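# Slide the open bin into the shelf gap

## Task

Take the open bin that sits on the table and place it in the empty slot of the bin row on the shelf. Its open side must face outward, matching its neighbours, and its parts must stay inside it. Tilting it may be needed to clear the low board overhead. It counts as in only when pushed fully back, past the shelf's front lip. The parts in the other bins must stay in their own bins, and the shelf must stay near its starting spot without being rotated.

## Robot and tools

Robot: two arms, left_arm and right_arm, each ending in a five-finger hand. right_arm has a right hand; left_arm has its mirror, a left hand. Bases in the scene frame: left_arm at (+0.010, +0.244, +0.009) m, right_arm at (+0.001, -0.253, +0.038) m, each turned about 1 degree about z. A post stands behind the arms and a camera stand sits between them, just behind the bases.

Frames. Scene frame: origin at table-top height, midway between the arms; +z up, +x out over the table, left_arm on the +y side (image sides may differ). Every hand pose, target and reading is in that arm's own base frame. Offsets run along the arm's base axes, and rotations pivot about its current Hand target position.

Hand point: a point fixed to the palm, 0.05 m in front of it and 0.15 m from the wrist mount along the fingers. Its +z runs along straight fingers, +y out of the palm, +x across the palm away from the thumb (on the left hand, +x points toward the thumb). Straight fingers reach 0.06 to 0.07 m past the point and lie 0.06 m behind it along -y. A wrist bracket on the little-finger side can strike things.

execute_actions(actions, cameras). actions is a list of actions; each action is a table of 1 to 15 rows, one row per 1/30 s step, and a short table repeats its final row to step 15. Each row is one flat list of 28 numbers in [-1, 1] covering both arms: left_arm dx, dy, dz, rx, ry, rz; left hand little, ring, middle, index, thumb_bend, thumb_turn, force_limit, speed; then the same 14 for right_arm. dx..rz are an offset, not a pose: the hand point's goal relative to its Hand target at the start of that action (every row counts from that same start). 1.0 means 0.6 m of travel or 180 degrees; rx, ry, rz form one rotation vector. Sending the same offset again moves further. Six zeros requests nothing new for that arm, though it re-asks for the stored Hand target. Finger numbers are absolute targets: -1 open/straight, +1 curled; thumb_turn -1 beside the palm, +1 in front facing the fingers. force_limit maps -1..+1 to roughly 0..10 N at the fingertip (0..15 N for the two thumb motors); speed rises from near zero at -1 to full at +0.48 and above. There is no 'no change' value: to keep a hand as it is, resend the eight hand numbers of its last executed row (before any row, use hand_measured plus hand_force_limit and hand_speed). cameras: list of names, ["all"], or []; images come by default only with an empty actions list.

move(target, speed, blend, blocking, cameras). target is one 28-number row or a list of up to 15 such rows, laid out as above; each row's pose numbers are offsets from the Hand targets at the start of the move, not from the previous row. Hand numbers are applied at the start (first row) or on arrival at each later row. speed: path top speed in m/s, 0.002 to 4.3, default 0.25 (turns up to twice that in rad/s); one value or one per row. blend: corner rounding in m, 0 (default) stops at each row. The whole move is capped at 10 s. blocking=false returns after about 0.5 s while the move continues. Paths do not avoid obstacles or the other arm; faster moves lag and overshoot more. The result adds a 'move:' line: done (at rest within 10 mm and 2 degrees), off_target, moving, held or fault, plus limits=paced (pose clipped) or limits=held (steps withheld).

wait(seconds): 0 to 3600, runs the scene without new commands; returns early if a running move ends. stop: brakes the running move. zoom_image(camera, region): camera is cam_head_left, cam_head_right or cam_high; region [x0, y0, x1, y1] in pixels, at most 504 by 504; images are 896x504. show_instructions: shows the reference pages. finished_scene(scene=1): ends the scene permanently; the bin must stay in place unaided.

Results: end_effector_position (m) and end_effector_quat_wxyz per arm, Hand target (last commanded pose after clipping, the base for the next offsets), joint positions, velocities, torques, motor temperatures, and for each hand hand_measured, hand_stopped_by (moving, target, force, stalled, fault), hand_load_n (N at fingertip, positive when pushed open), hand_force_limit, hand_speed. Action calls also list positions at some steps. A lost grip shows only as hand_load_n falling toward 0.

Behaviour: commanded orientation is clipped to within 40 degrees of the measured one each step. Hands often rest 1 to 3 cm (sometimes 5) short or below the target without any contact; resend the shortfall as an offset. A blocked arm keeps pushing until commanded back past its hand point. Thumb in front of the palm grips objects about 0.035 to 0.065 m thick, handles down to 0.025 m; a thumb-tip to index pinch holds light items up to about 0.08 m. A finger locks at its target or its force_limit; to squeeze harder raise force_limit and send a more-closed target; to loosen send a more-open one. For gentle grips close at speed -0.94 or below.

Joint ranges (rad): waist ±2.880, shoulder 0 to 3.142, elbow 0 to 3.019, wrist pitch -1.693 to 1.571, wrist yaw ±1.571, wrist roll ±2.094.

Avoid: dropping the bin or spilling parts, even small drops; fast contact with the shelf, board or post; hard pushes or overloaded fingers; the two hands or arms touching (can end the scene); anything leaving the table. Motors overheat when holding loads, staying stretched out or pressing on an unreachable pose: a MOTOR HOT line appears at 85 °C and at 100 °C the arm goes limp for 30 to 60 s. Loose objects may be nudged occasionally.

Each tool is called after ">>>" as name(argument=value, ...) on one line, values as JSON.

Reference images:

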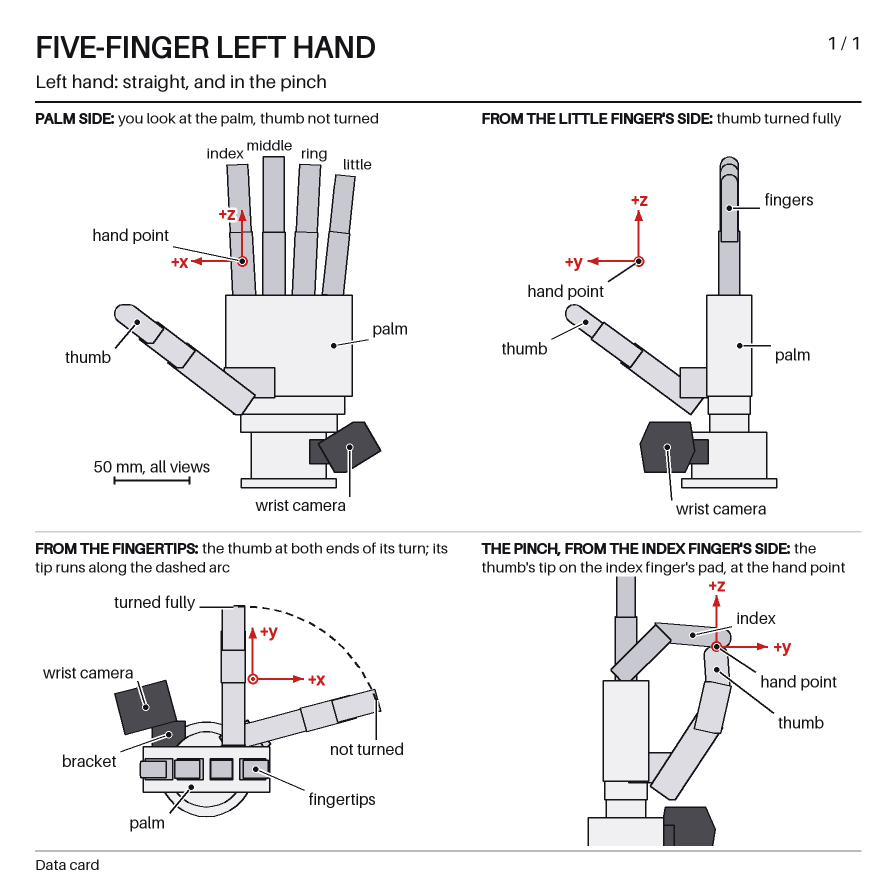

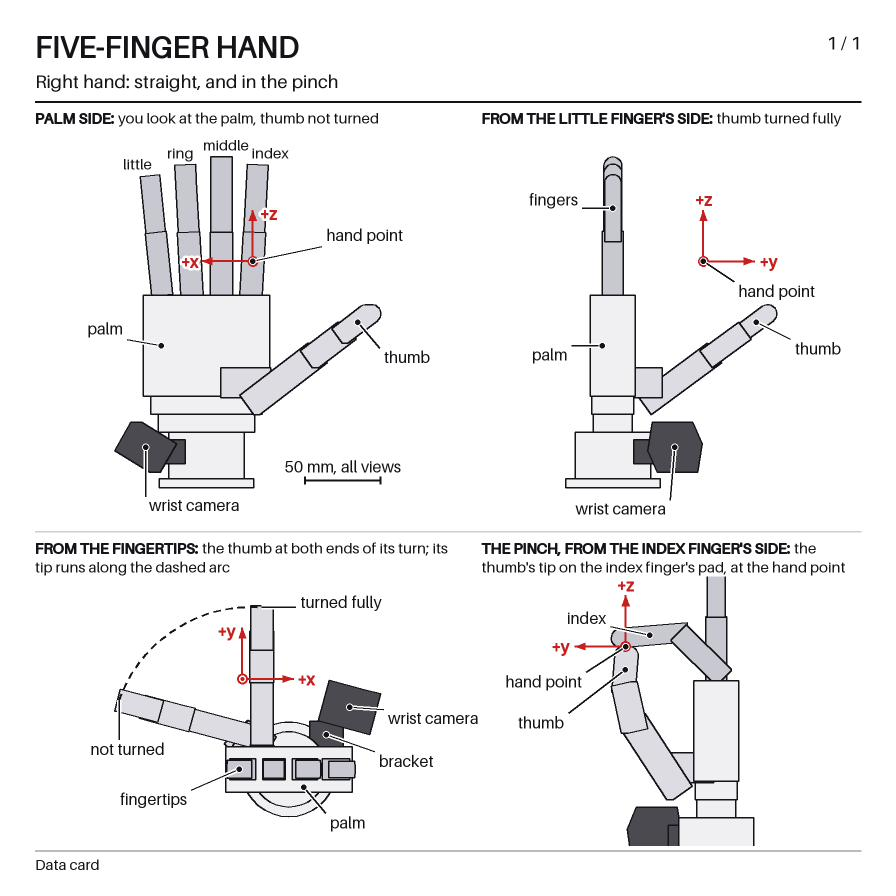

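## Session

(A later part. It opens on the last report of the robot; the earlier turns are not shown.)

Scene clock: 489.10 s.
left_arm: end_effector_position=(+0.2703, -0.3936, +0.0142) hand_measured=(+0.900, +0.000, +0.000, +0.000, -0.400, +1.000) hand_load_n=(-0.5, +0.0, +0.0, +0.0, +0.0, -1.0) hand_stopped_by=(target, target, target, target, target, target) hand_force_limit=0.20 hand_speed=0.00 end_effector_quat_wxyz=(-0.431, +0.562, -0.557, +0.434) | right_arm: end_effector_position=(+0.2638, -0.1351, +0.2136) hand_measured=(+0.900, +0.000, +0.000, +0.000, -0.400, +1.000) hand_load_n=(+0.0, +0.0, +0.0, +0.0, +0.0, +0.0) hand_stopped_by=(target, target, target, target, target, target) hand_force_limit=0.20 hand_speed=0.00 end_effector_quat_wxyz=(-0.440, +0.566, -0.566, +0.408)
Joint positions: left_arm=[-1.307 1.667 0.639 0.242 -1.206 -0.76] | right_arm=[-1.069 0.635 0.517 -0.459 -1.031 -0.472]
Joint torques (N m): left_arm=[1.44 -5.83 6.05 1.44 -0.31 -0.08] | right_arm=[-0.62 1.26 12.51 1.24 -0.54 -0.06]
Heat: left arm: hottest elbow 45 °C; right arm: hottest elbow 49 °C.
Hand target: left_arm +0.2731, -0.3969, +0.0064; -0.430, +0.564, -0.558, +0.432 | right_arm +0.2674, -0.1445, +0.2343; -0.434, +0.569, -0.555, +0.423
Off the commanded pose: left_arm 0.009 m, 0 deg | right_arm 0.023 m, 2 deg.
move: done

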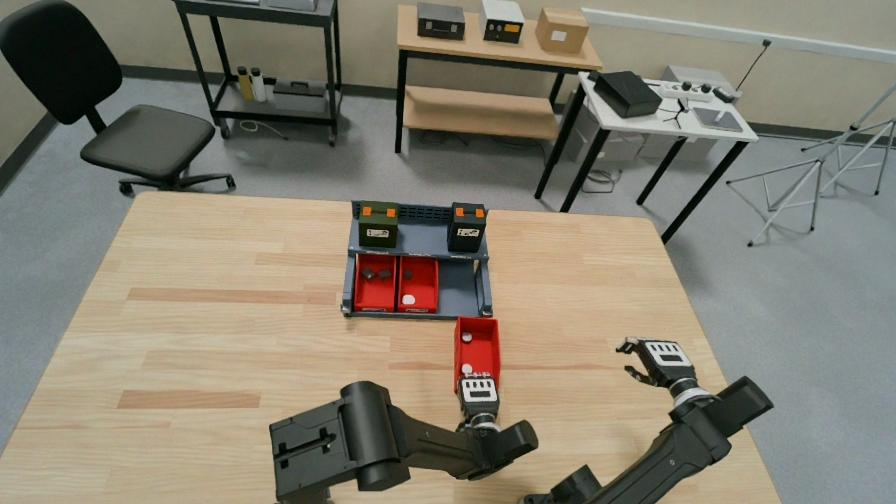

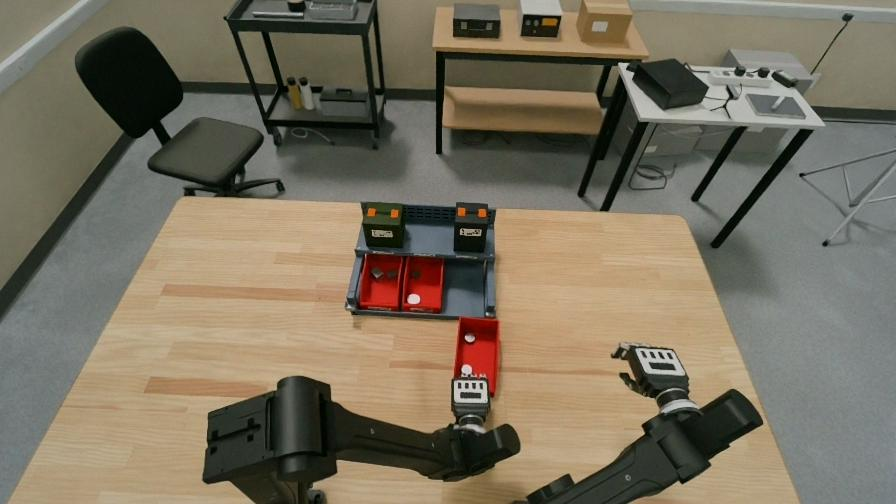

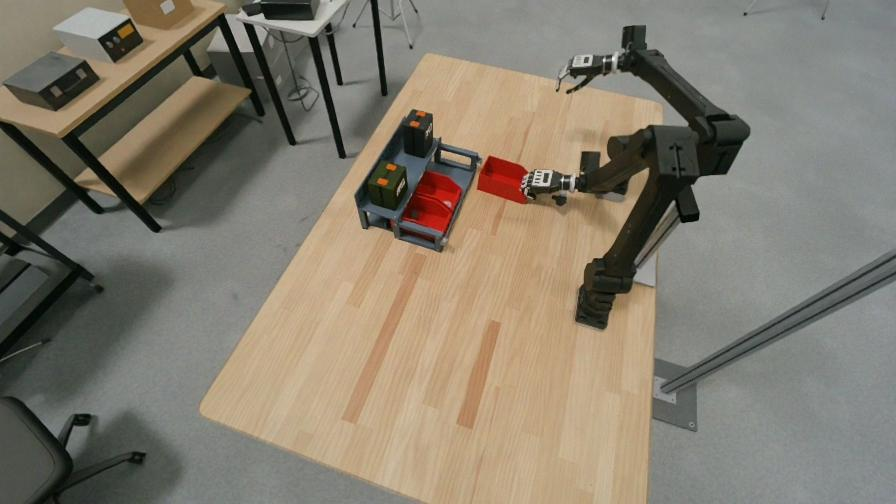

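>>> move(target=[0,0,0,0,0,0,0.9,0,0,0,0.1,1,-0.4,-0.85,0,0,0,0,0,0,0.9,0,0,0,-0.4,1,0.2,0], cameras=[])

Scene clock: 500.10 s.
left_arm: end_effector_position=(+0.2705, -0.3939, +0.0135) hand_measured=(+0.900, +0.000, +0.000, +0.000, +0.034, +1.000) hand_load_n=(+0.0, +0.0, +4.0, +0.0, +4.5, +0.0) hand_stopped_by=(target, target, target, target, force, target) hand_force_limit=-0.40 hand_speed=-0.85 end_effector_quat_wxyz=(-0.431, +0.562, -0.557, +0.434) | right_arm: end_effector_position=(+0.2638, -0.1351, +0.2136) hand_measured=(+0.900, +0.000, +0.000, +0.000, -0.400, +1.000) hand_load_n=(+0.0, +0.0, +0.0, +0.0, +0.0, +0.0) hand_stopped_by=(target, target, target, target, target, target) hand_force_limit=0.20 hand_speed=0.00 end_effector_quat_wxyz=(-0.440, +0.566, -0.566, +0.408)
Joint positions: left_arm=[-1.307 1.67 0.639 0.248 -1.206 -0.76] | right_arm=[-1.069 0.635 0.517 -0.459 -1.031 -0.472]
Joint torques (N m): left_arm=[1.49 -6.07 6.02 1.25 -0.28 -0.08] | right_arm=[-0.67 1.2 12.52 1.26 -0.53 -0.07]
Heat: left arm: hottest elbow 44 °C; right arm: hottest elbow 50 °C.
Hand target: left_arm +0.2731, -0.3969, +0.0064; -0.430, +0.564, -0.558, +0.432 | right_arm +0.2674, -0.1445, +0.2343; -0.434, +0.569, -0.555, +0.423
Off the commanded pose: left_arm 0.008 m, 0 deg | right_arm 0.023 m, 2 deg.
move: done

>>> move(target=[0,0,0,0,0,0,0.9,0.4,0.4,0.4,0.1,1,0.0,-0.85,0,0,0,0,0,0,0.9,0,0,0,-0.4,1,0.2,0], cameras=["all"])

>>> zoom_image(camera="cam_high", region=[460, 120, 600, 240])

>>> zoom_image(camera="cam_head_left", region=[400, 290, 560, 450])

Scene clock: 503.23 s.
left_arm: end_effector_position=(+0.2706, -0.3942, +0.0138) hand_measured=(+0.900, +0.136, +0.010, +0.150, +0.034, +1.000) hand_load_n=(-0.5, +7.5, +0.0, +6.0, +5.0, +1.5) hand_stopped_by=(target, force, force, force, force, target) hand_force_limit=0.00 hand_speed=-0.85 end_effector_quat_wxyz=(-0.430, +0.562, -0.556, +0.435) | right_arm: end_effector_position=(+0.2638, -0.1351, +0.2136) hand_measured=(+0.900, +0.000, +0.000, +0.000, -0.400, +1.000) hand_load_n=(+0.0, +0.0, +0.0, +0.0, +0.0, +0.0) hand_stopped_by=(target, target, target, target, target, target) hand_force_limit=0.20 hand_speed=0.00 end_effector_quat_wxyz=(-0.440, +0.566, -0.566, +0.408)
Joint positions: left_arm=[-1.307 1.67 0.639 0.25 -1.207 -0.76] | right_arm=[-1.069 0.635 0.517 -0.459 -1.031 -0.472]
Joint torques (N m): left_arm=[1.49 -6.12 6.02 1.17 -0.27 -0.08] | right_arm=[-0.62 1.26 12.52 1.24 -0.53 -0.07]
Heat: left arm: hottest elbow 43 °C; right arm: hottest elbow 50 °C.
Hand target: left_arm +0.2732, -0.3969, +0.0065; -0.430, +0.564, -0.558, +0.432 | right_arm +0.2674, -0.1445, +0.2343; -0.434, +0.569, -0.555, +0.423
Off the commanded pose: left_arm 0.008 m, 0 deg | right_arm 0.023 m, 2 deg.
move: done

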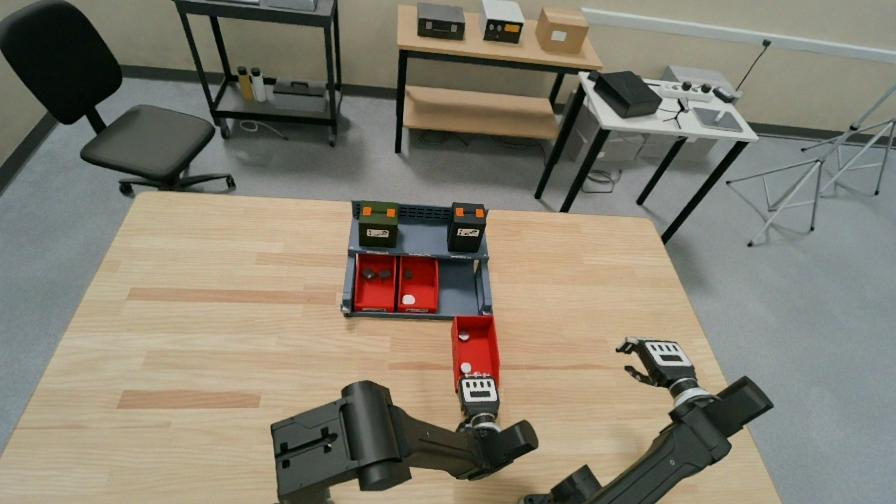

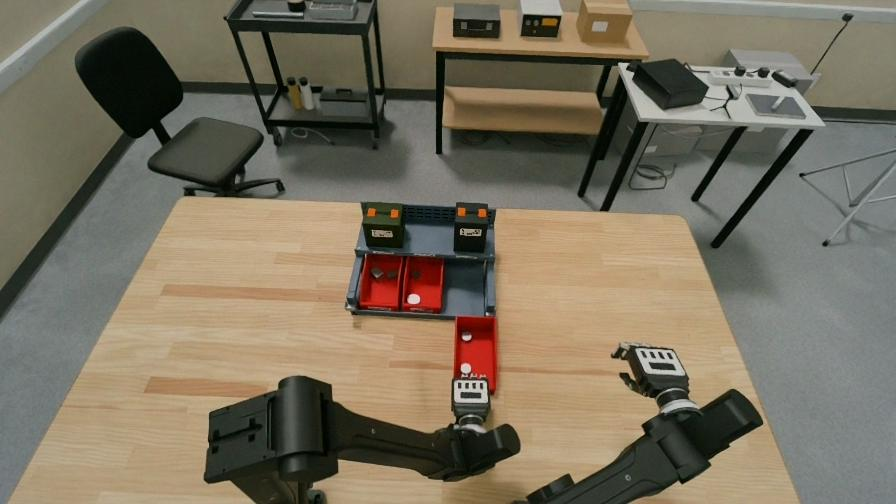

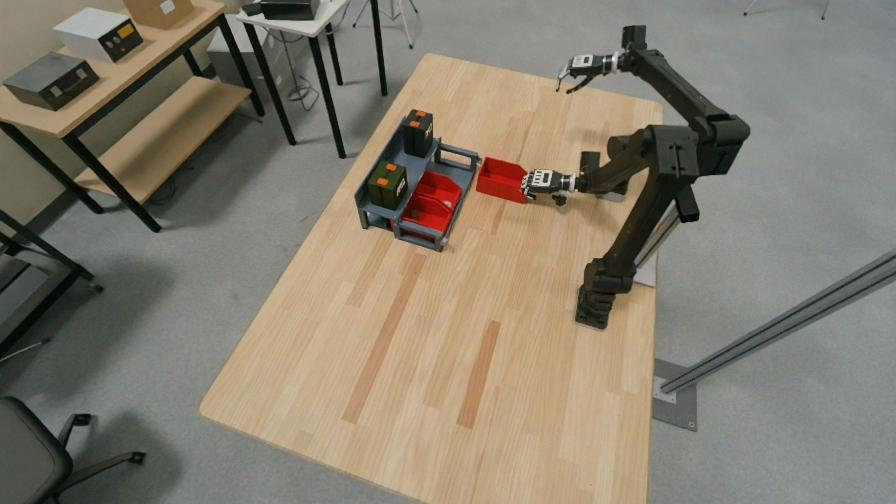

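Scaled by 3.600 from the camera's image (finer frame: 1280x720).

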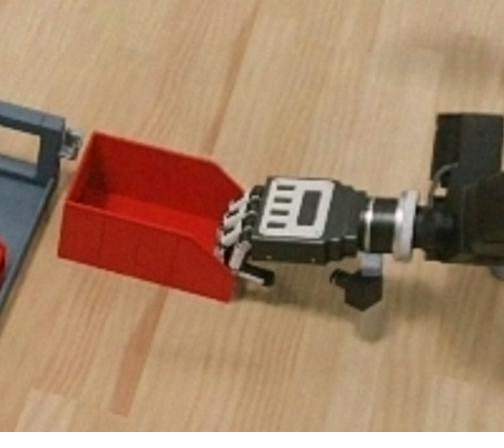

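Scaled by 3.150 from the camera's image (finer frame: 1280x720).

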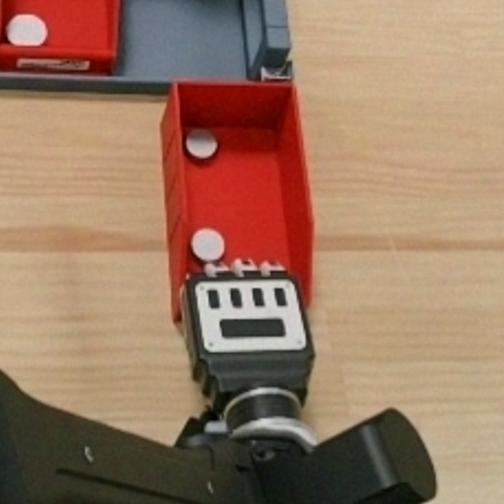

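>>> move(target=[0,0,0,0,0,0,0.9,0.4,0.4,0.4,0.3,1,0.3,-0.85,0,0,0,0,0,0,0.9,0,0,0,-0.4,1,0.2,0], cameras=[])

>>> move(target=[-0.01,0,0.04,0,0,0,0.9,0.4,0.4,0.4,0.3,1,0.3,-0.85,0,0,0,0,0,0,0.9,0,0,0,-0.4,1,0.2,0], speed=0.05, cameras=["all"])

>>> zoom_image(camera="cam_high", region=[460, 120, 600, 240])

>>> zoom_image(camera="cam_head_left", region=[400, 290, 560, 450])

Scene clock: 510.53 s.
left_arm: end_effector_position=(+0.2706, -0.3942, +0.0138) hand_measured=(+0.900, +0.136, +0.010, +0.150, +0.048, +1.000) hand_load_n=(-0.5, +8.0, +0.0, +6.0, +10.0, +2.0) hand_stopped_by=(target, force, force, force, force, target) hand_force_limit=0.30 hand_speed=-0.85 end_effector_quat_wxyz=(-0.430, +0.562, -0.556, +0.435) | right_arm: end_effector_position=(+0.2638, -0.1351, +0.2136) hand_measured=(+0.900, +0.000, +0.000, +0.000, -0.400, +1.000) hand_load_n=(+0.0, +0.0, +0.0, +0.0, +0.0, +0.0) hand_stopped_by=(target, target, target, target, target, target) hand_force_limit=0.20 hand_speed=0.00 end_effector_quat_wxyz=(-0.440, +0.566, -0.566, +0.408)
Joint positions: left_arm=[-1.307 1.67 0.639 0.25 -1.207 -0.76] | right_arm=[-1.069 0.635 0.517 -0.459 -1.031 -0.472]
Joint torques (N m): left_arm=[1.44 -6.12 6.02 1.18 -0.27 -0.07] | right_arm=[-0.62 1.2 12.52 1.24 -0.53 -0.07]
Heat: left arm: hottest elbow 43 °C; right arm: hottest elbow 51 °C.
Hand target: left_arm +0.2732, -0.3969, +0.0066; -0.430, +0.564, -0.557, +0.432 | right_arm +0.2674, -0.1445, +0.2343; -0.434, +0.569, -0.555, +0.423
Off the commanded pose: left_arm 0.008 m, 0 deg | right_arm 0.023 m, 2 deg.
move: done

Scene clock: 511.73 s.
left_arm: end_effector_position=(+0.2681, -0.3859, +0.0204) hand_measured=(+0.900, +0.136, +0.010, +0.150, +0.048, +1.000) hand_load_n=(+0.0, +5.0, +0.0, +5.5, +8.5, +1.5) hand_stopped_by=(target, force, force, force, force, target) hand_force_limit=0.30 hand_speed=-0.85 end_effector_quat_wxyz=(-0.434, +0.563, -0.561, +0.424) | right_arm: end_effector_position=(+0.2638, -0.1351, +0.2136) hand_measured=(+0.900, +0.000, +0.000, +0.000, -0.400, +1.000) hand_load_n=(+0.0, +0.0, +0.0, +0.0, +0.0, +0.0) hand_stopped_by=(target, target, target, target, target, target) hand_force_limit=0.20 hand_speed=0.00 end_effector_quat_wxyz=(-0.440, +0.566, -0.566, +0.408)
Joint positions: left_arm=[-1.307 1.629 0.639 0.153 -1.206 -0.793] | right_arm=[-1.069 0.635 0.517 -0.459 -1.031 -0.472]
Joint torques (N m): left_arm=[0.44 -8.23 7.09 0.38 -0.69 -0.04] | right_arm=[-0.67 1.2 12.52 1.26 -0.53 -0.07]
Heat: left arm: hottest elbow 43 °C; right arm: hottest elbow 51 °C.
Hand target: left_arm +0.2671, -0.3968, +0.0304; -0.430, +0.564, -0.558, +0.432 | right_arm +0.2674, -0.1445, +0.2343; -0.434, +0.569, -0.555, +0.423
Off the commanded pose: left_arm 0.015 m, 1 deg | right_arm 0.023 m, 2 deg.
move: off_target (left_arm)

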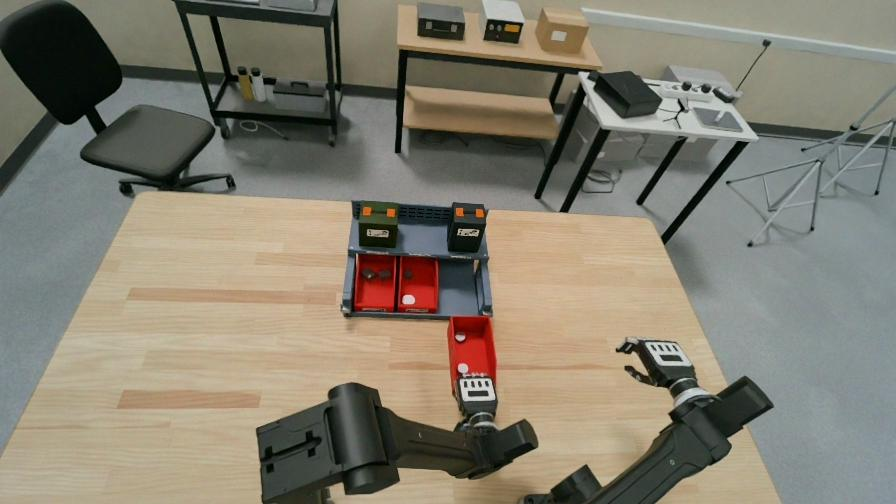

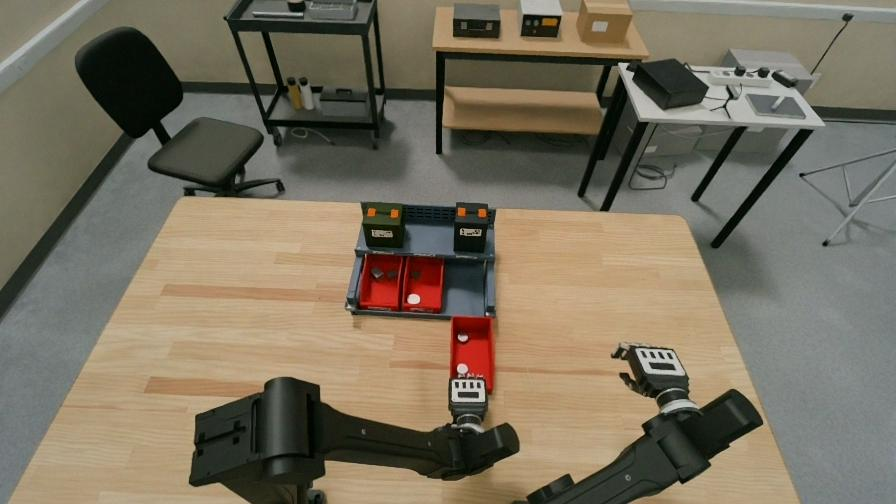

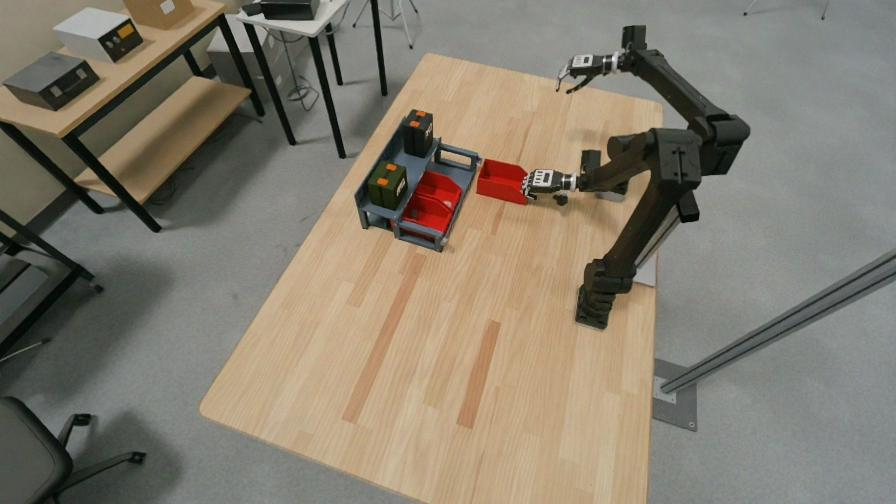

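Scaled by 3.600 from the camera's image (finer frame: 1280x720).

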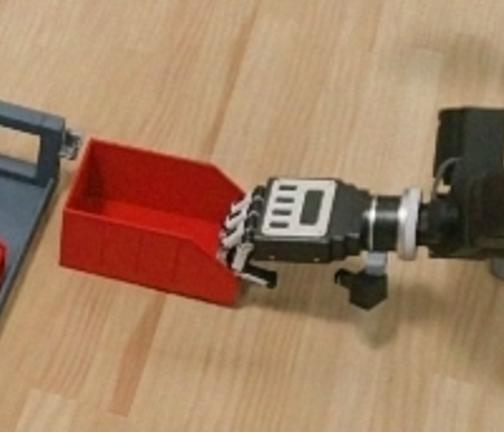

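Scaled by 3.150 from the camera's image (finer frame: 1280x720).

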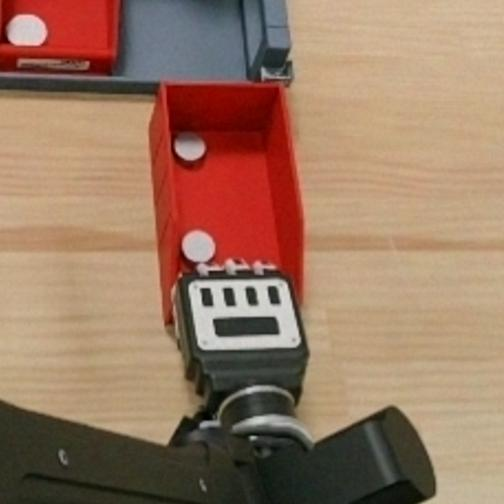

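>>> move(target=[-0.03,0.0,0.06,0,0,0,0.9,0.4,0.4,0.4,0.3,1,0.3,-0.85,0,0,0,0,0,0,0.9,0,0,0,-0.4,1,0.2,0], speed=0.05, cameras=["all"])

>>> zoom_image(camera="cam_high", region=[460, 120, 600, 240])

>>> zoom_image(camera="cam_head_left", region=[400, 290, 560, 450])

Scene clock: 516.03 s.
left_arm: end_effector_position=(+0.2476, -0.3743, +0.0429) hand_measured=(+0.900, +0.136, +0.010, +0.150, +0.048, +1.000) hand_load_n=(+0.0, +7.0, +0.0, +11.0, +5.5, +2.0) hand_stopped_by=(target, force, force, force, force, target) hand_force_limit=0.30 hand_speed=-0.85 end_effector_quat_wxyz=(-0.440, +0.556, -0.575, +0.409) | right_arm: end_effector_position=(+0.2638, -0.1351, +0.2136) hand_measured=(+0.900, +0.000, +0.000, +0.000, -0.400, +1.000) hand_load_n=(+0.0, +0.0, +0.0, +0.0, +0.0, +0.0) hand_stopped_by=(target, target, target, target, target, target) hand_force_limit=0.20 hand_speed=0.00 end_effector_quat_wxyz=(-0.440, +0.566, -0.566, +0.408)
Joint positions: left_arm=[-1.35 1.527 0.648 -0.093 -1.225 -0.89] | right_arm=[-1.069 0.635 0.517 -0.459 -1.031 -0.472]
Joint torques (N m): left_arm=[0.21 -8 9.47 0.49 -1.17 -0.11] | right_arm=[-0.62 1.2 12.52 1.24 -0.54 -0.06]
Heat: left arm: hottest elbow 43 °C; right arm: hottest elbow 51 °C.
Hand target: left_arm +0.2491, -0.3969, +0.0664; -0.430, +0.564, -0.558, +0.432 | right_arm +0.2674, -0.1445, +0.2343; -0.434, +0.569, -0.555, +0.423
Off the commanded pose: left_arm 0.033 m, 4 deg | right_arm 0.023 m, 2 deg.
move: off_target (left_arm)

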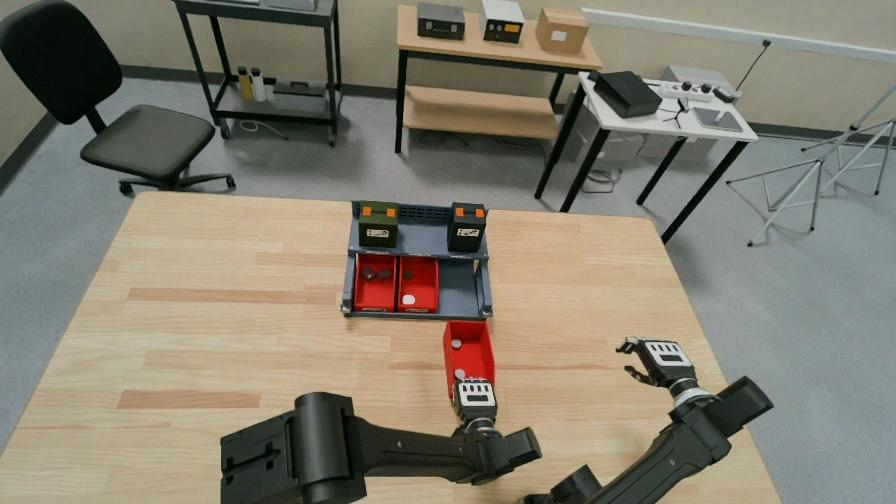

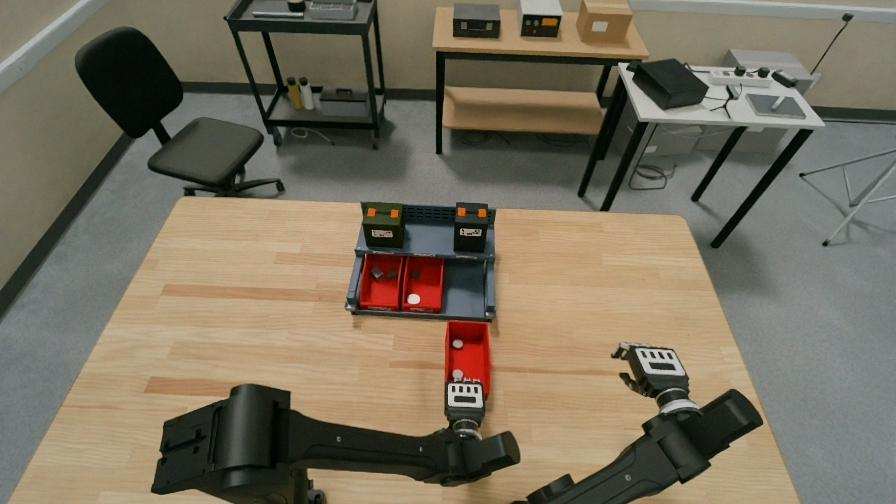

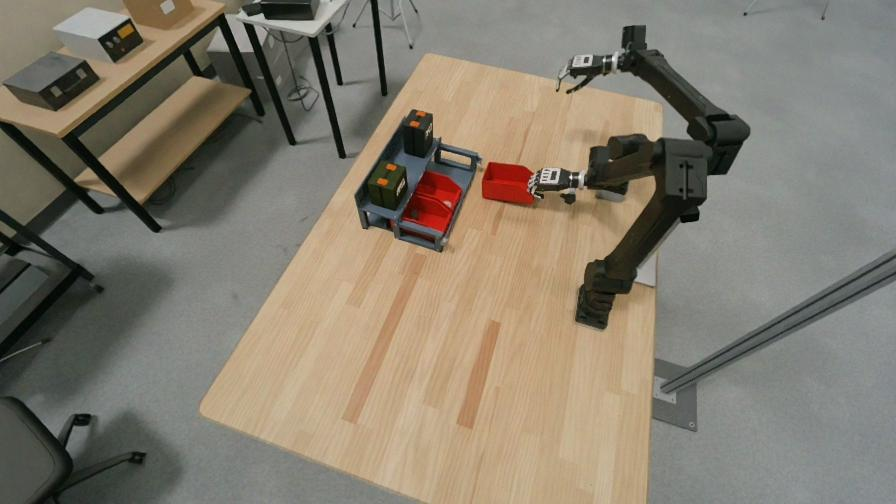

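Scaled by 3.600 from the camera's image (finer frame: 1280x720).

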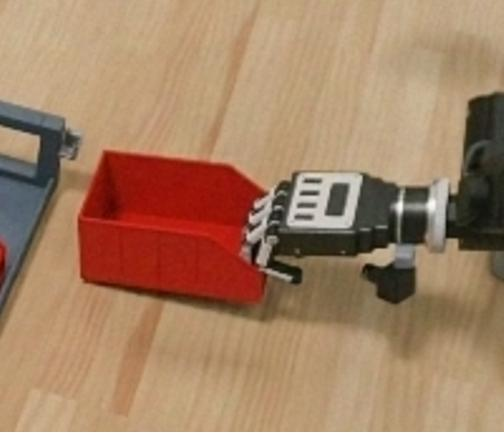

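Scaled by 3.150 from the camera's image (finer frame: 1280x720).

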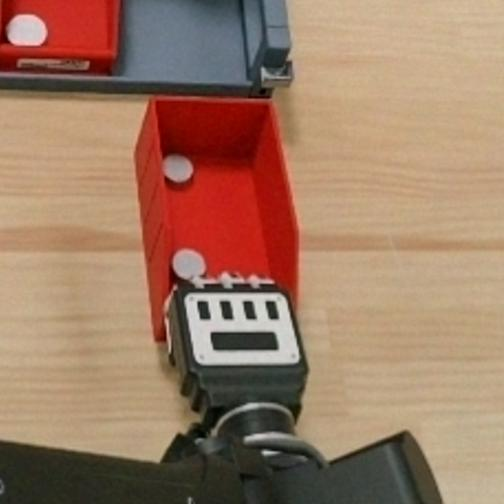

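>>> move(target=[0.0,0.0,0.06,0,0,0,0.9,0.4,0.4,0.4,0.3,1,0.3,-0.85,0,0,0,0,0,0,0.9,0,0,0,-0.4,1,0.2,0], speed=0.05, cameras=["all"])

>>> zoom_image(camera="cam_high", region=[430, 100, 600, 240])

>>> zoom_image(camera="cam_head_left", region=[400, 270, 560, 430])

>>> zoom_image(camera="cam_head_right", region=[400, 270, 560, 430])

Scene clock: 522.30 s.
left_arm: end_effector_position=(+0.2477, -0.3746, +0.0764) hand_measured=(+0.900, +0.136, +0.010, +0.150, +0.048, +1.000) hand_load_n=(+0.0, +7.0, +0.0, +11.0, +5.5, +1.5) hand_stopped_by=(target, force, force, force, force, target) hand_force_limit=0.30 hand_speed=-0.85 end_effector_quat_wxyz=(-0.440, +0.556, -0.575, +0.408) | right_arm: end_effector_position=(+0.2638, -0.1351, +0.2136) hand_measured=(+0.900, +0.000, +0.000, +0.000, -0.400, +1.000) hand_load_n=(+0.0, +0.0, +0.0, +0.0, +0.5, +0.5) hand_stopped_by=(target, target, target, target, target, target) hand_force_limit=0.20 hand_speed=0.00 end_effector_quat_wxyz=(-0.440, +0.566, -0.566, +0.408)
Joint positions: left_arm=[-1.35 1.443 0.683 -0.214 -1.225 -0.891] | right_arm=[-1.069 0.635 0.517 -0.459 -1.031 -0.472]
Joint torques (N m): left_arm=[0.21 -7.65 10.51 0.43 -1.17 -0.11] | right_arm=[-0.62 1.2 12.49 1.22 -0.54 -0.07]
Motor temperatures (°C): left_arm=[29 30 42 26 30 29] | right_arm=[30 30 52 30 28 29]
Heat: left arm: hottest elbow 42 °C; right arm: hottest elbow 52 °C.
Hand target: left_arm +0.2491, -0.3969, +0.1025; -0.430, +0.564, -0.558, +0.432 | right_arm +0.2674, -0.1445, +0.2343; -0.434, +0.569, -0.555, +0.423
Off the commanded pose: left_arm 0.034 m, 4 deg | right_arm 0.023 m, 2 deg.
move: off_target (left_arm)

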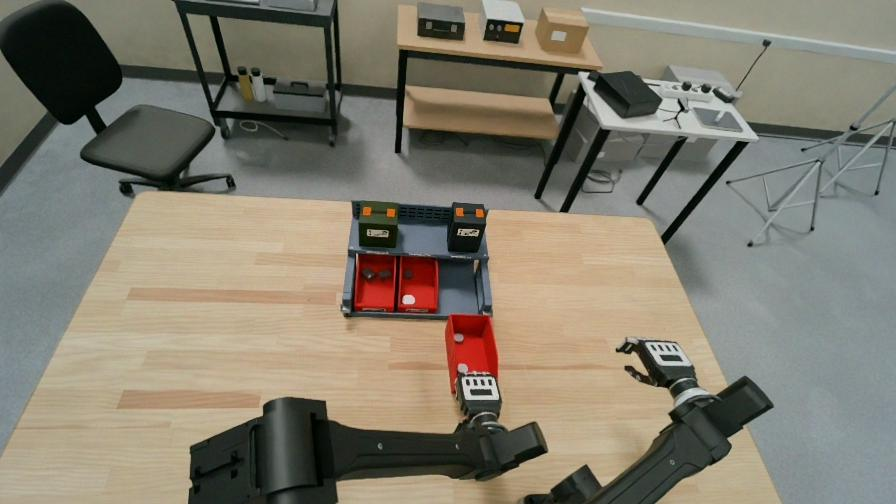

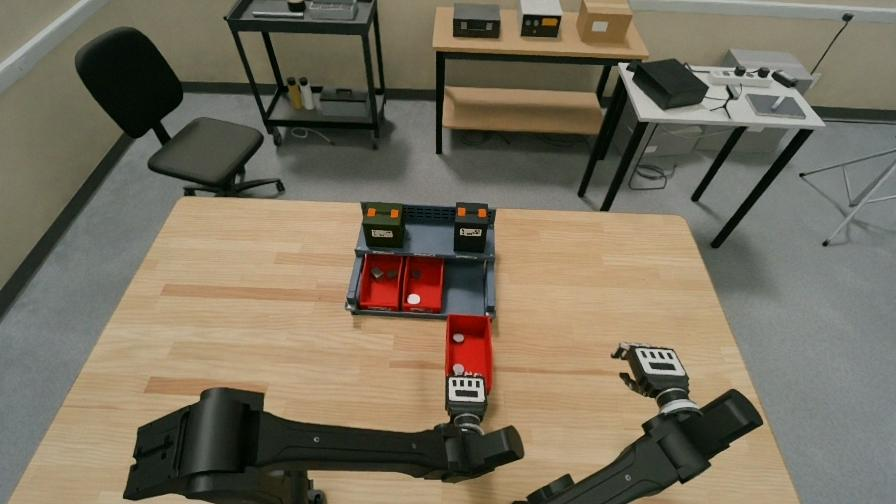

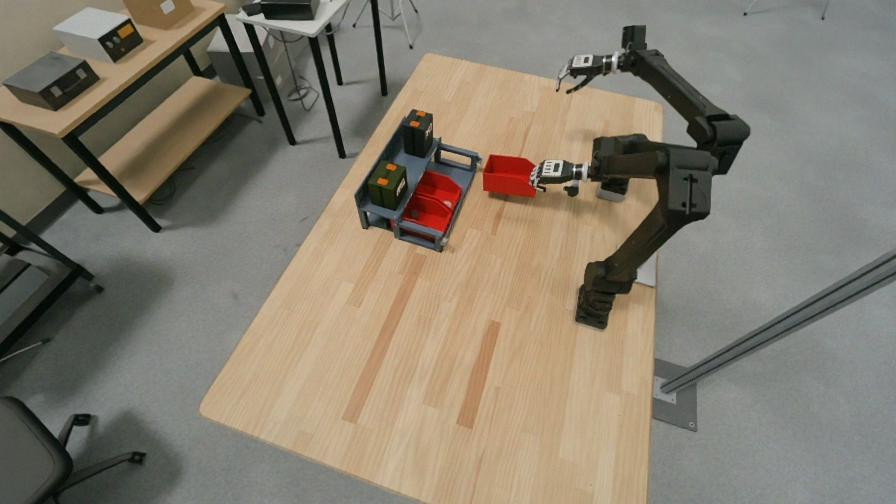

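Scaled by 2.965 from the camera's image (finer frame: 1280x720).

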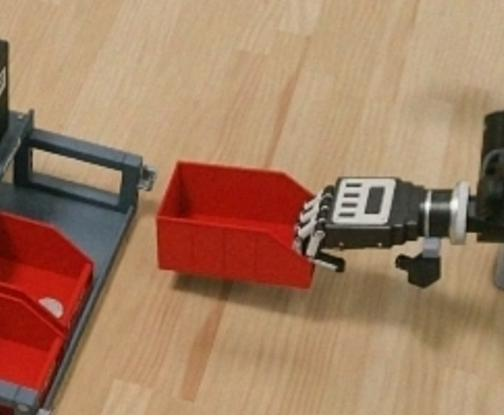

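Scaled by 3.150 from the camera's image (finer frame: 1280x720).

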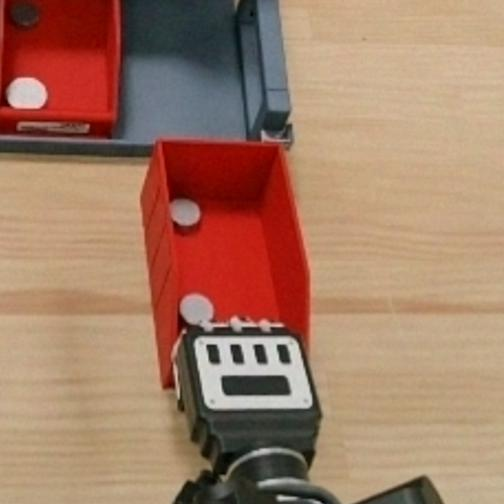

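Scaled by 3.150 from the camera's image (finer frame: 1280x720).

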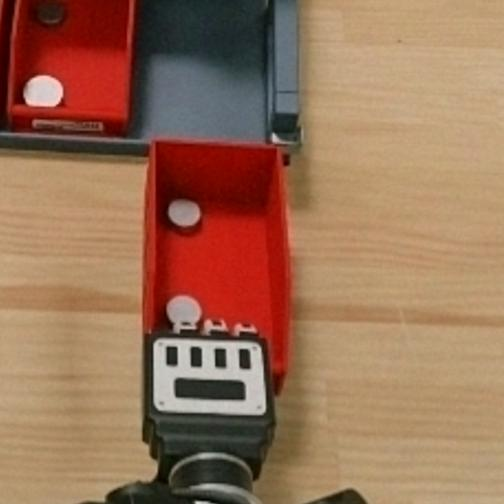

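>>> move(target=[0.08,0.015,0.015,0,0,0,0.9,0.4,0.4,0.4,0.3,1,0.3,-0.85,0,0,0,0,0,0,0.9,0,0,0,-0.4,1,0.2,0], speed=0.05, cameras=["all"])

>>> zoom_image(camera="cam_high", region=[400, 100, 570, 240])

>>> zoom_image(camera="cam_head_left", region=[400, 250, 560, 410])

>>> zoom_image(camera="cam_head_right", region=[400, 250, 560, 410])

Scene clock: 548.90 s.
left_arm: end_effector_position=(+0.2818, -0.3813, +0.0903) hand_measured=(+0.900, +0.136, +0.010, +0.150, +0.048, +1.000) hand_load_n=(+0.0, +5.5, +0.0, +11.5, +5.5, +1.5) hand_stopped_by=(target, force, force, force, force, target) hand_force_limit=0.30 hand_speed=-0.85 end_effector_quat_wxyz=(-0.433, +0.547, -0.585, +0.413) | right_arm: end_effector_position=(+0.2638, -0.1351, +0.2136) hand_measured=(+0.900, +0.000, +0.000, +0.000, -0.400, +1.000) hand_load_n=(+0.0, +0.0, +0.0, +0.0, +0.0, +0.0) hand_stopped_by=(target, target, target, target, target, target) hand_force_limit=0.20 hand_speed=0.00 end_effector_quat_wxyz=(-0.440, +0.566, -0.566, +0.408)
Joint positions: left_arm=[-1.258 1.43 0.683 -0.005 -1.142 -0.648] | right_arm=[-1.069 0.635 0.517 -0.459 -1.031 -0.472]
Joint torques (N m): left_arm=[2.73 -7.71 8.98 2.35 -0.82 -0.04] | right_arm=[-0.62 1.26 12.49 1.25 -0.53 -0.07]
Heat: left arm: hottest elbow 43 °C; right arm: hottest elbow 53 °C.
Hand target: left_arm +0.2973, -0.3878, +0.1115; -0.430, +0.564, -0.558, +0.432 | right_arm +0.2674, -0.1445, +0.2343; -0.434, +0.569, -0.555, +0.423
Off the commanded pose: left_arm 0.027 m, 4 deg | right_arm 0.023 m, 2 deg.
move: off_target (left_arm)

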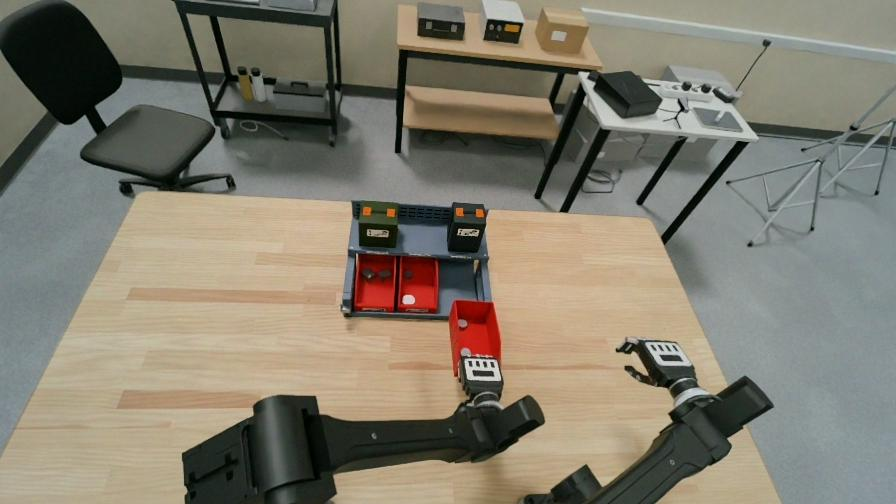

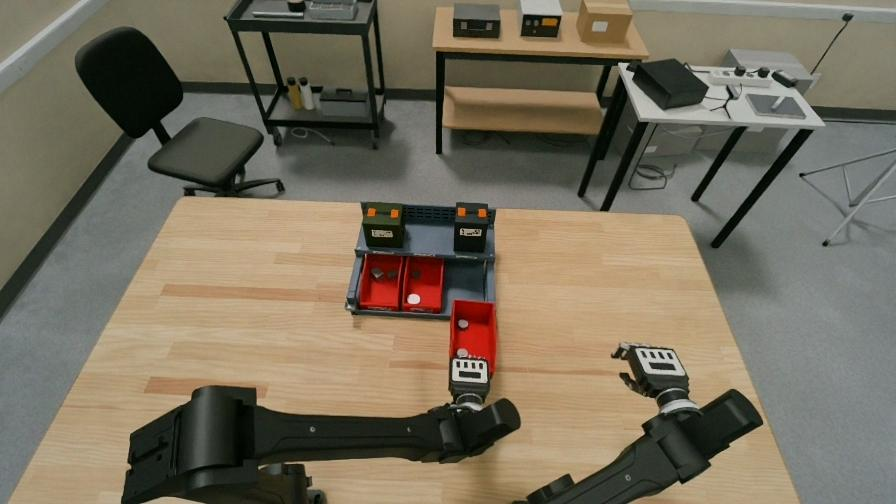

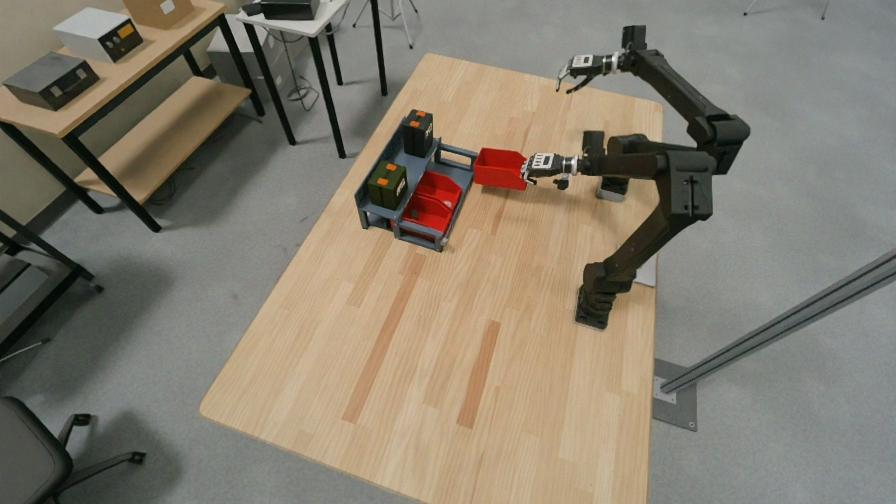

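Scaled by 2.965 from the camera's image (finer frame: 1280x720).

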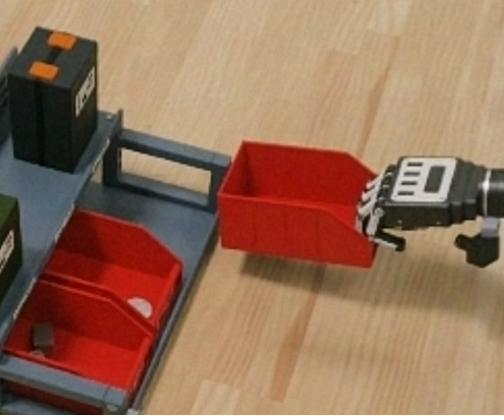

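Scaled by 3.150 from the camera's image (finer frame: 1280x720).

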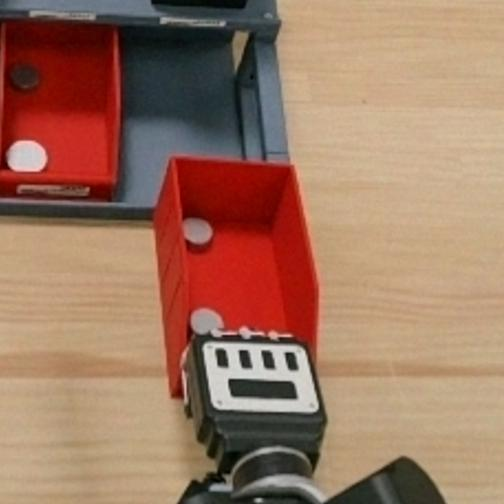

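Scaled by 3.150 from the camera's image (finer frame: 1280x720).

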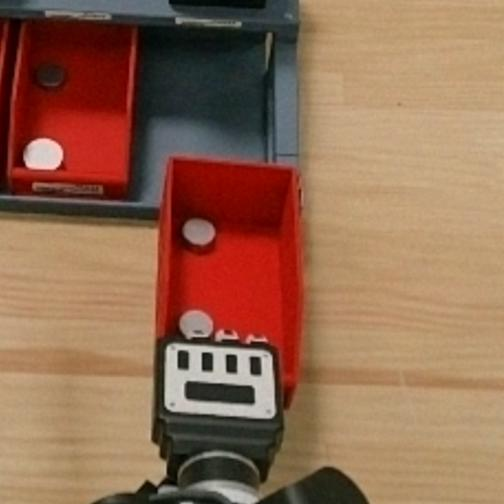

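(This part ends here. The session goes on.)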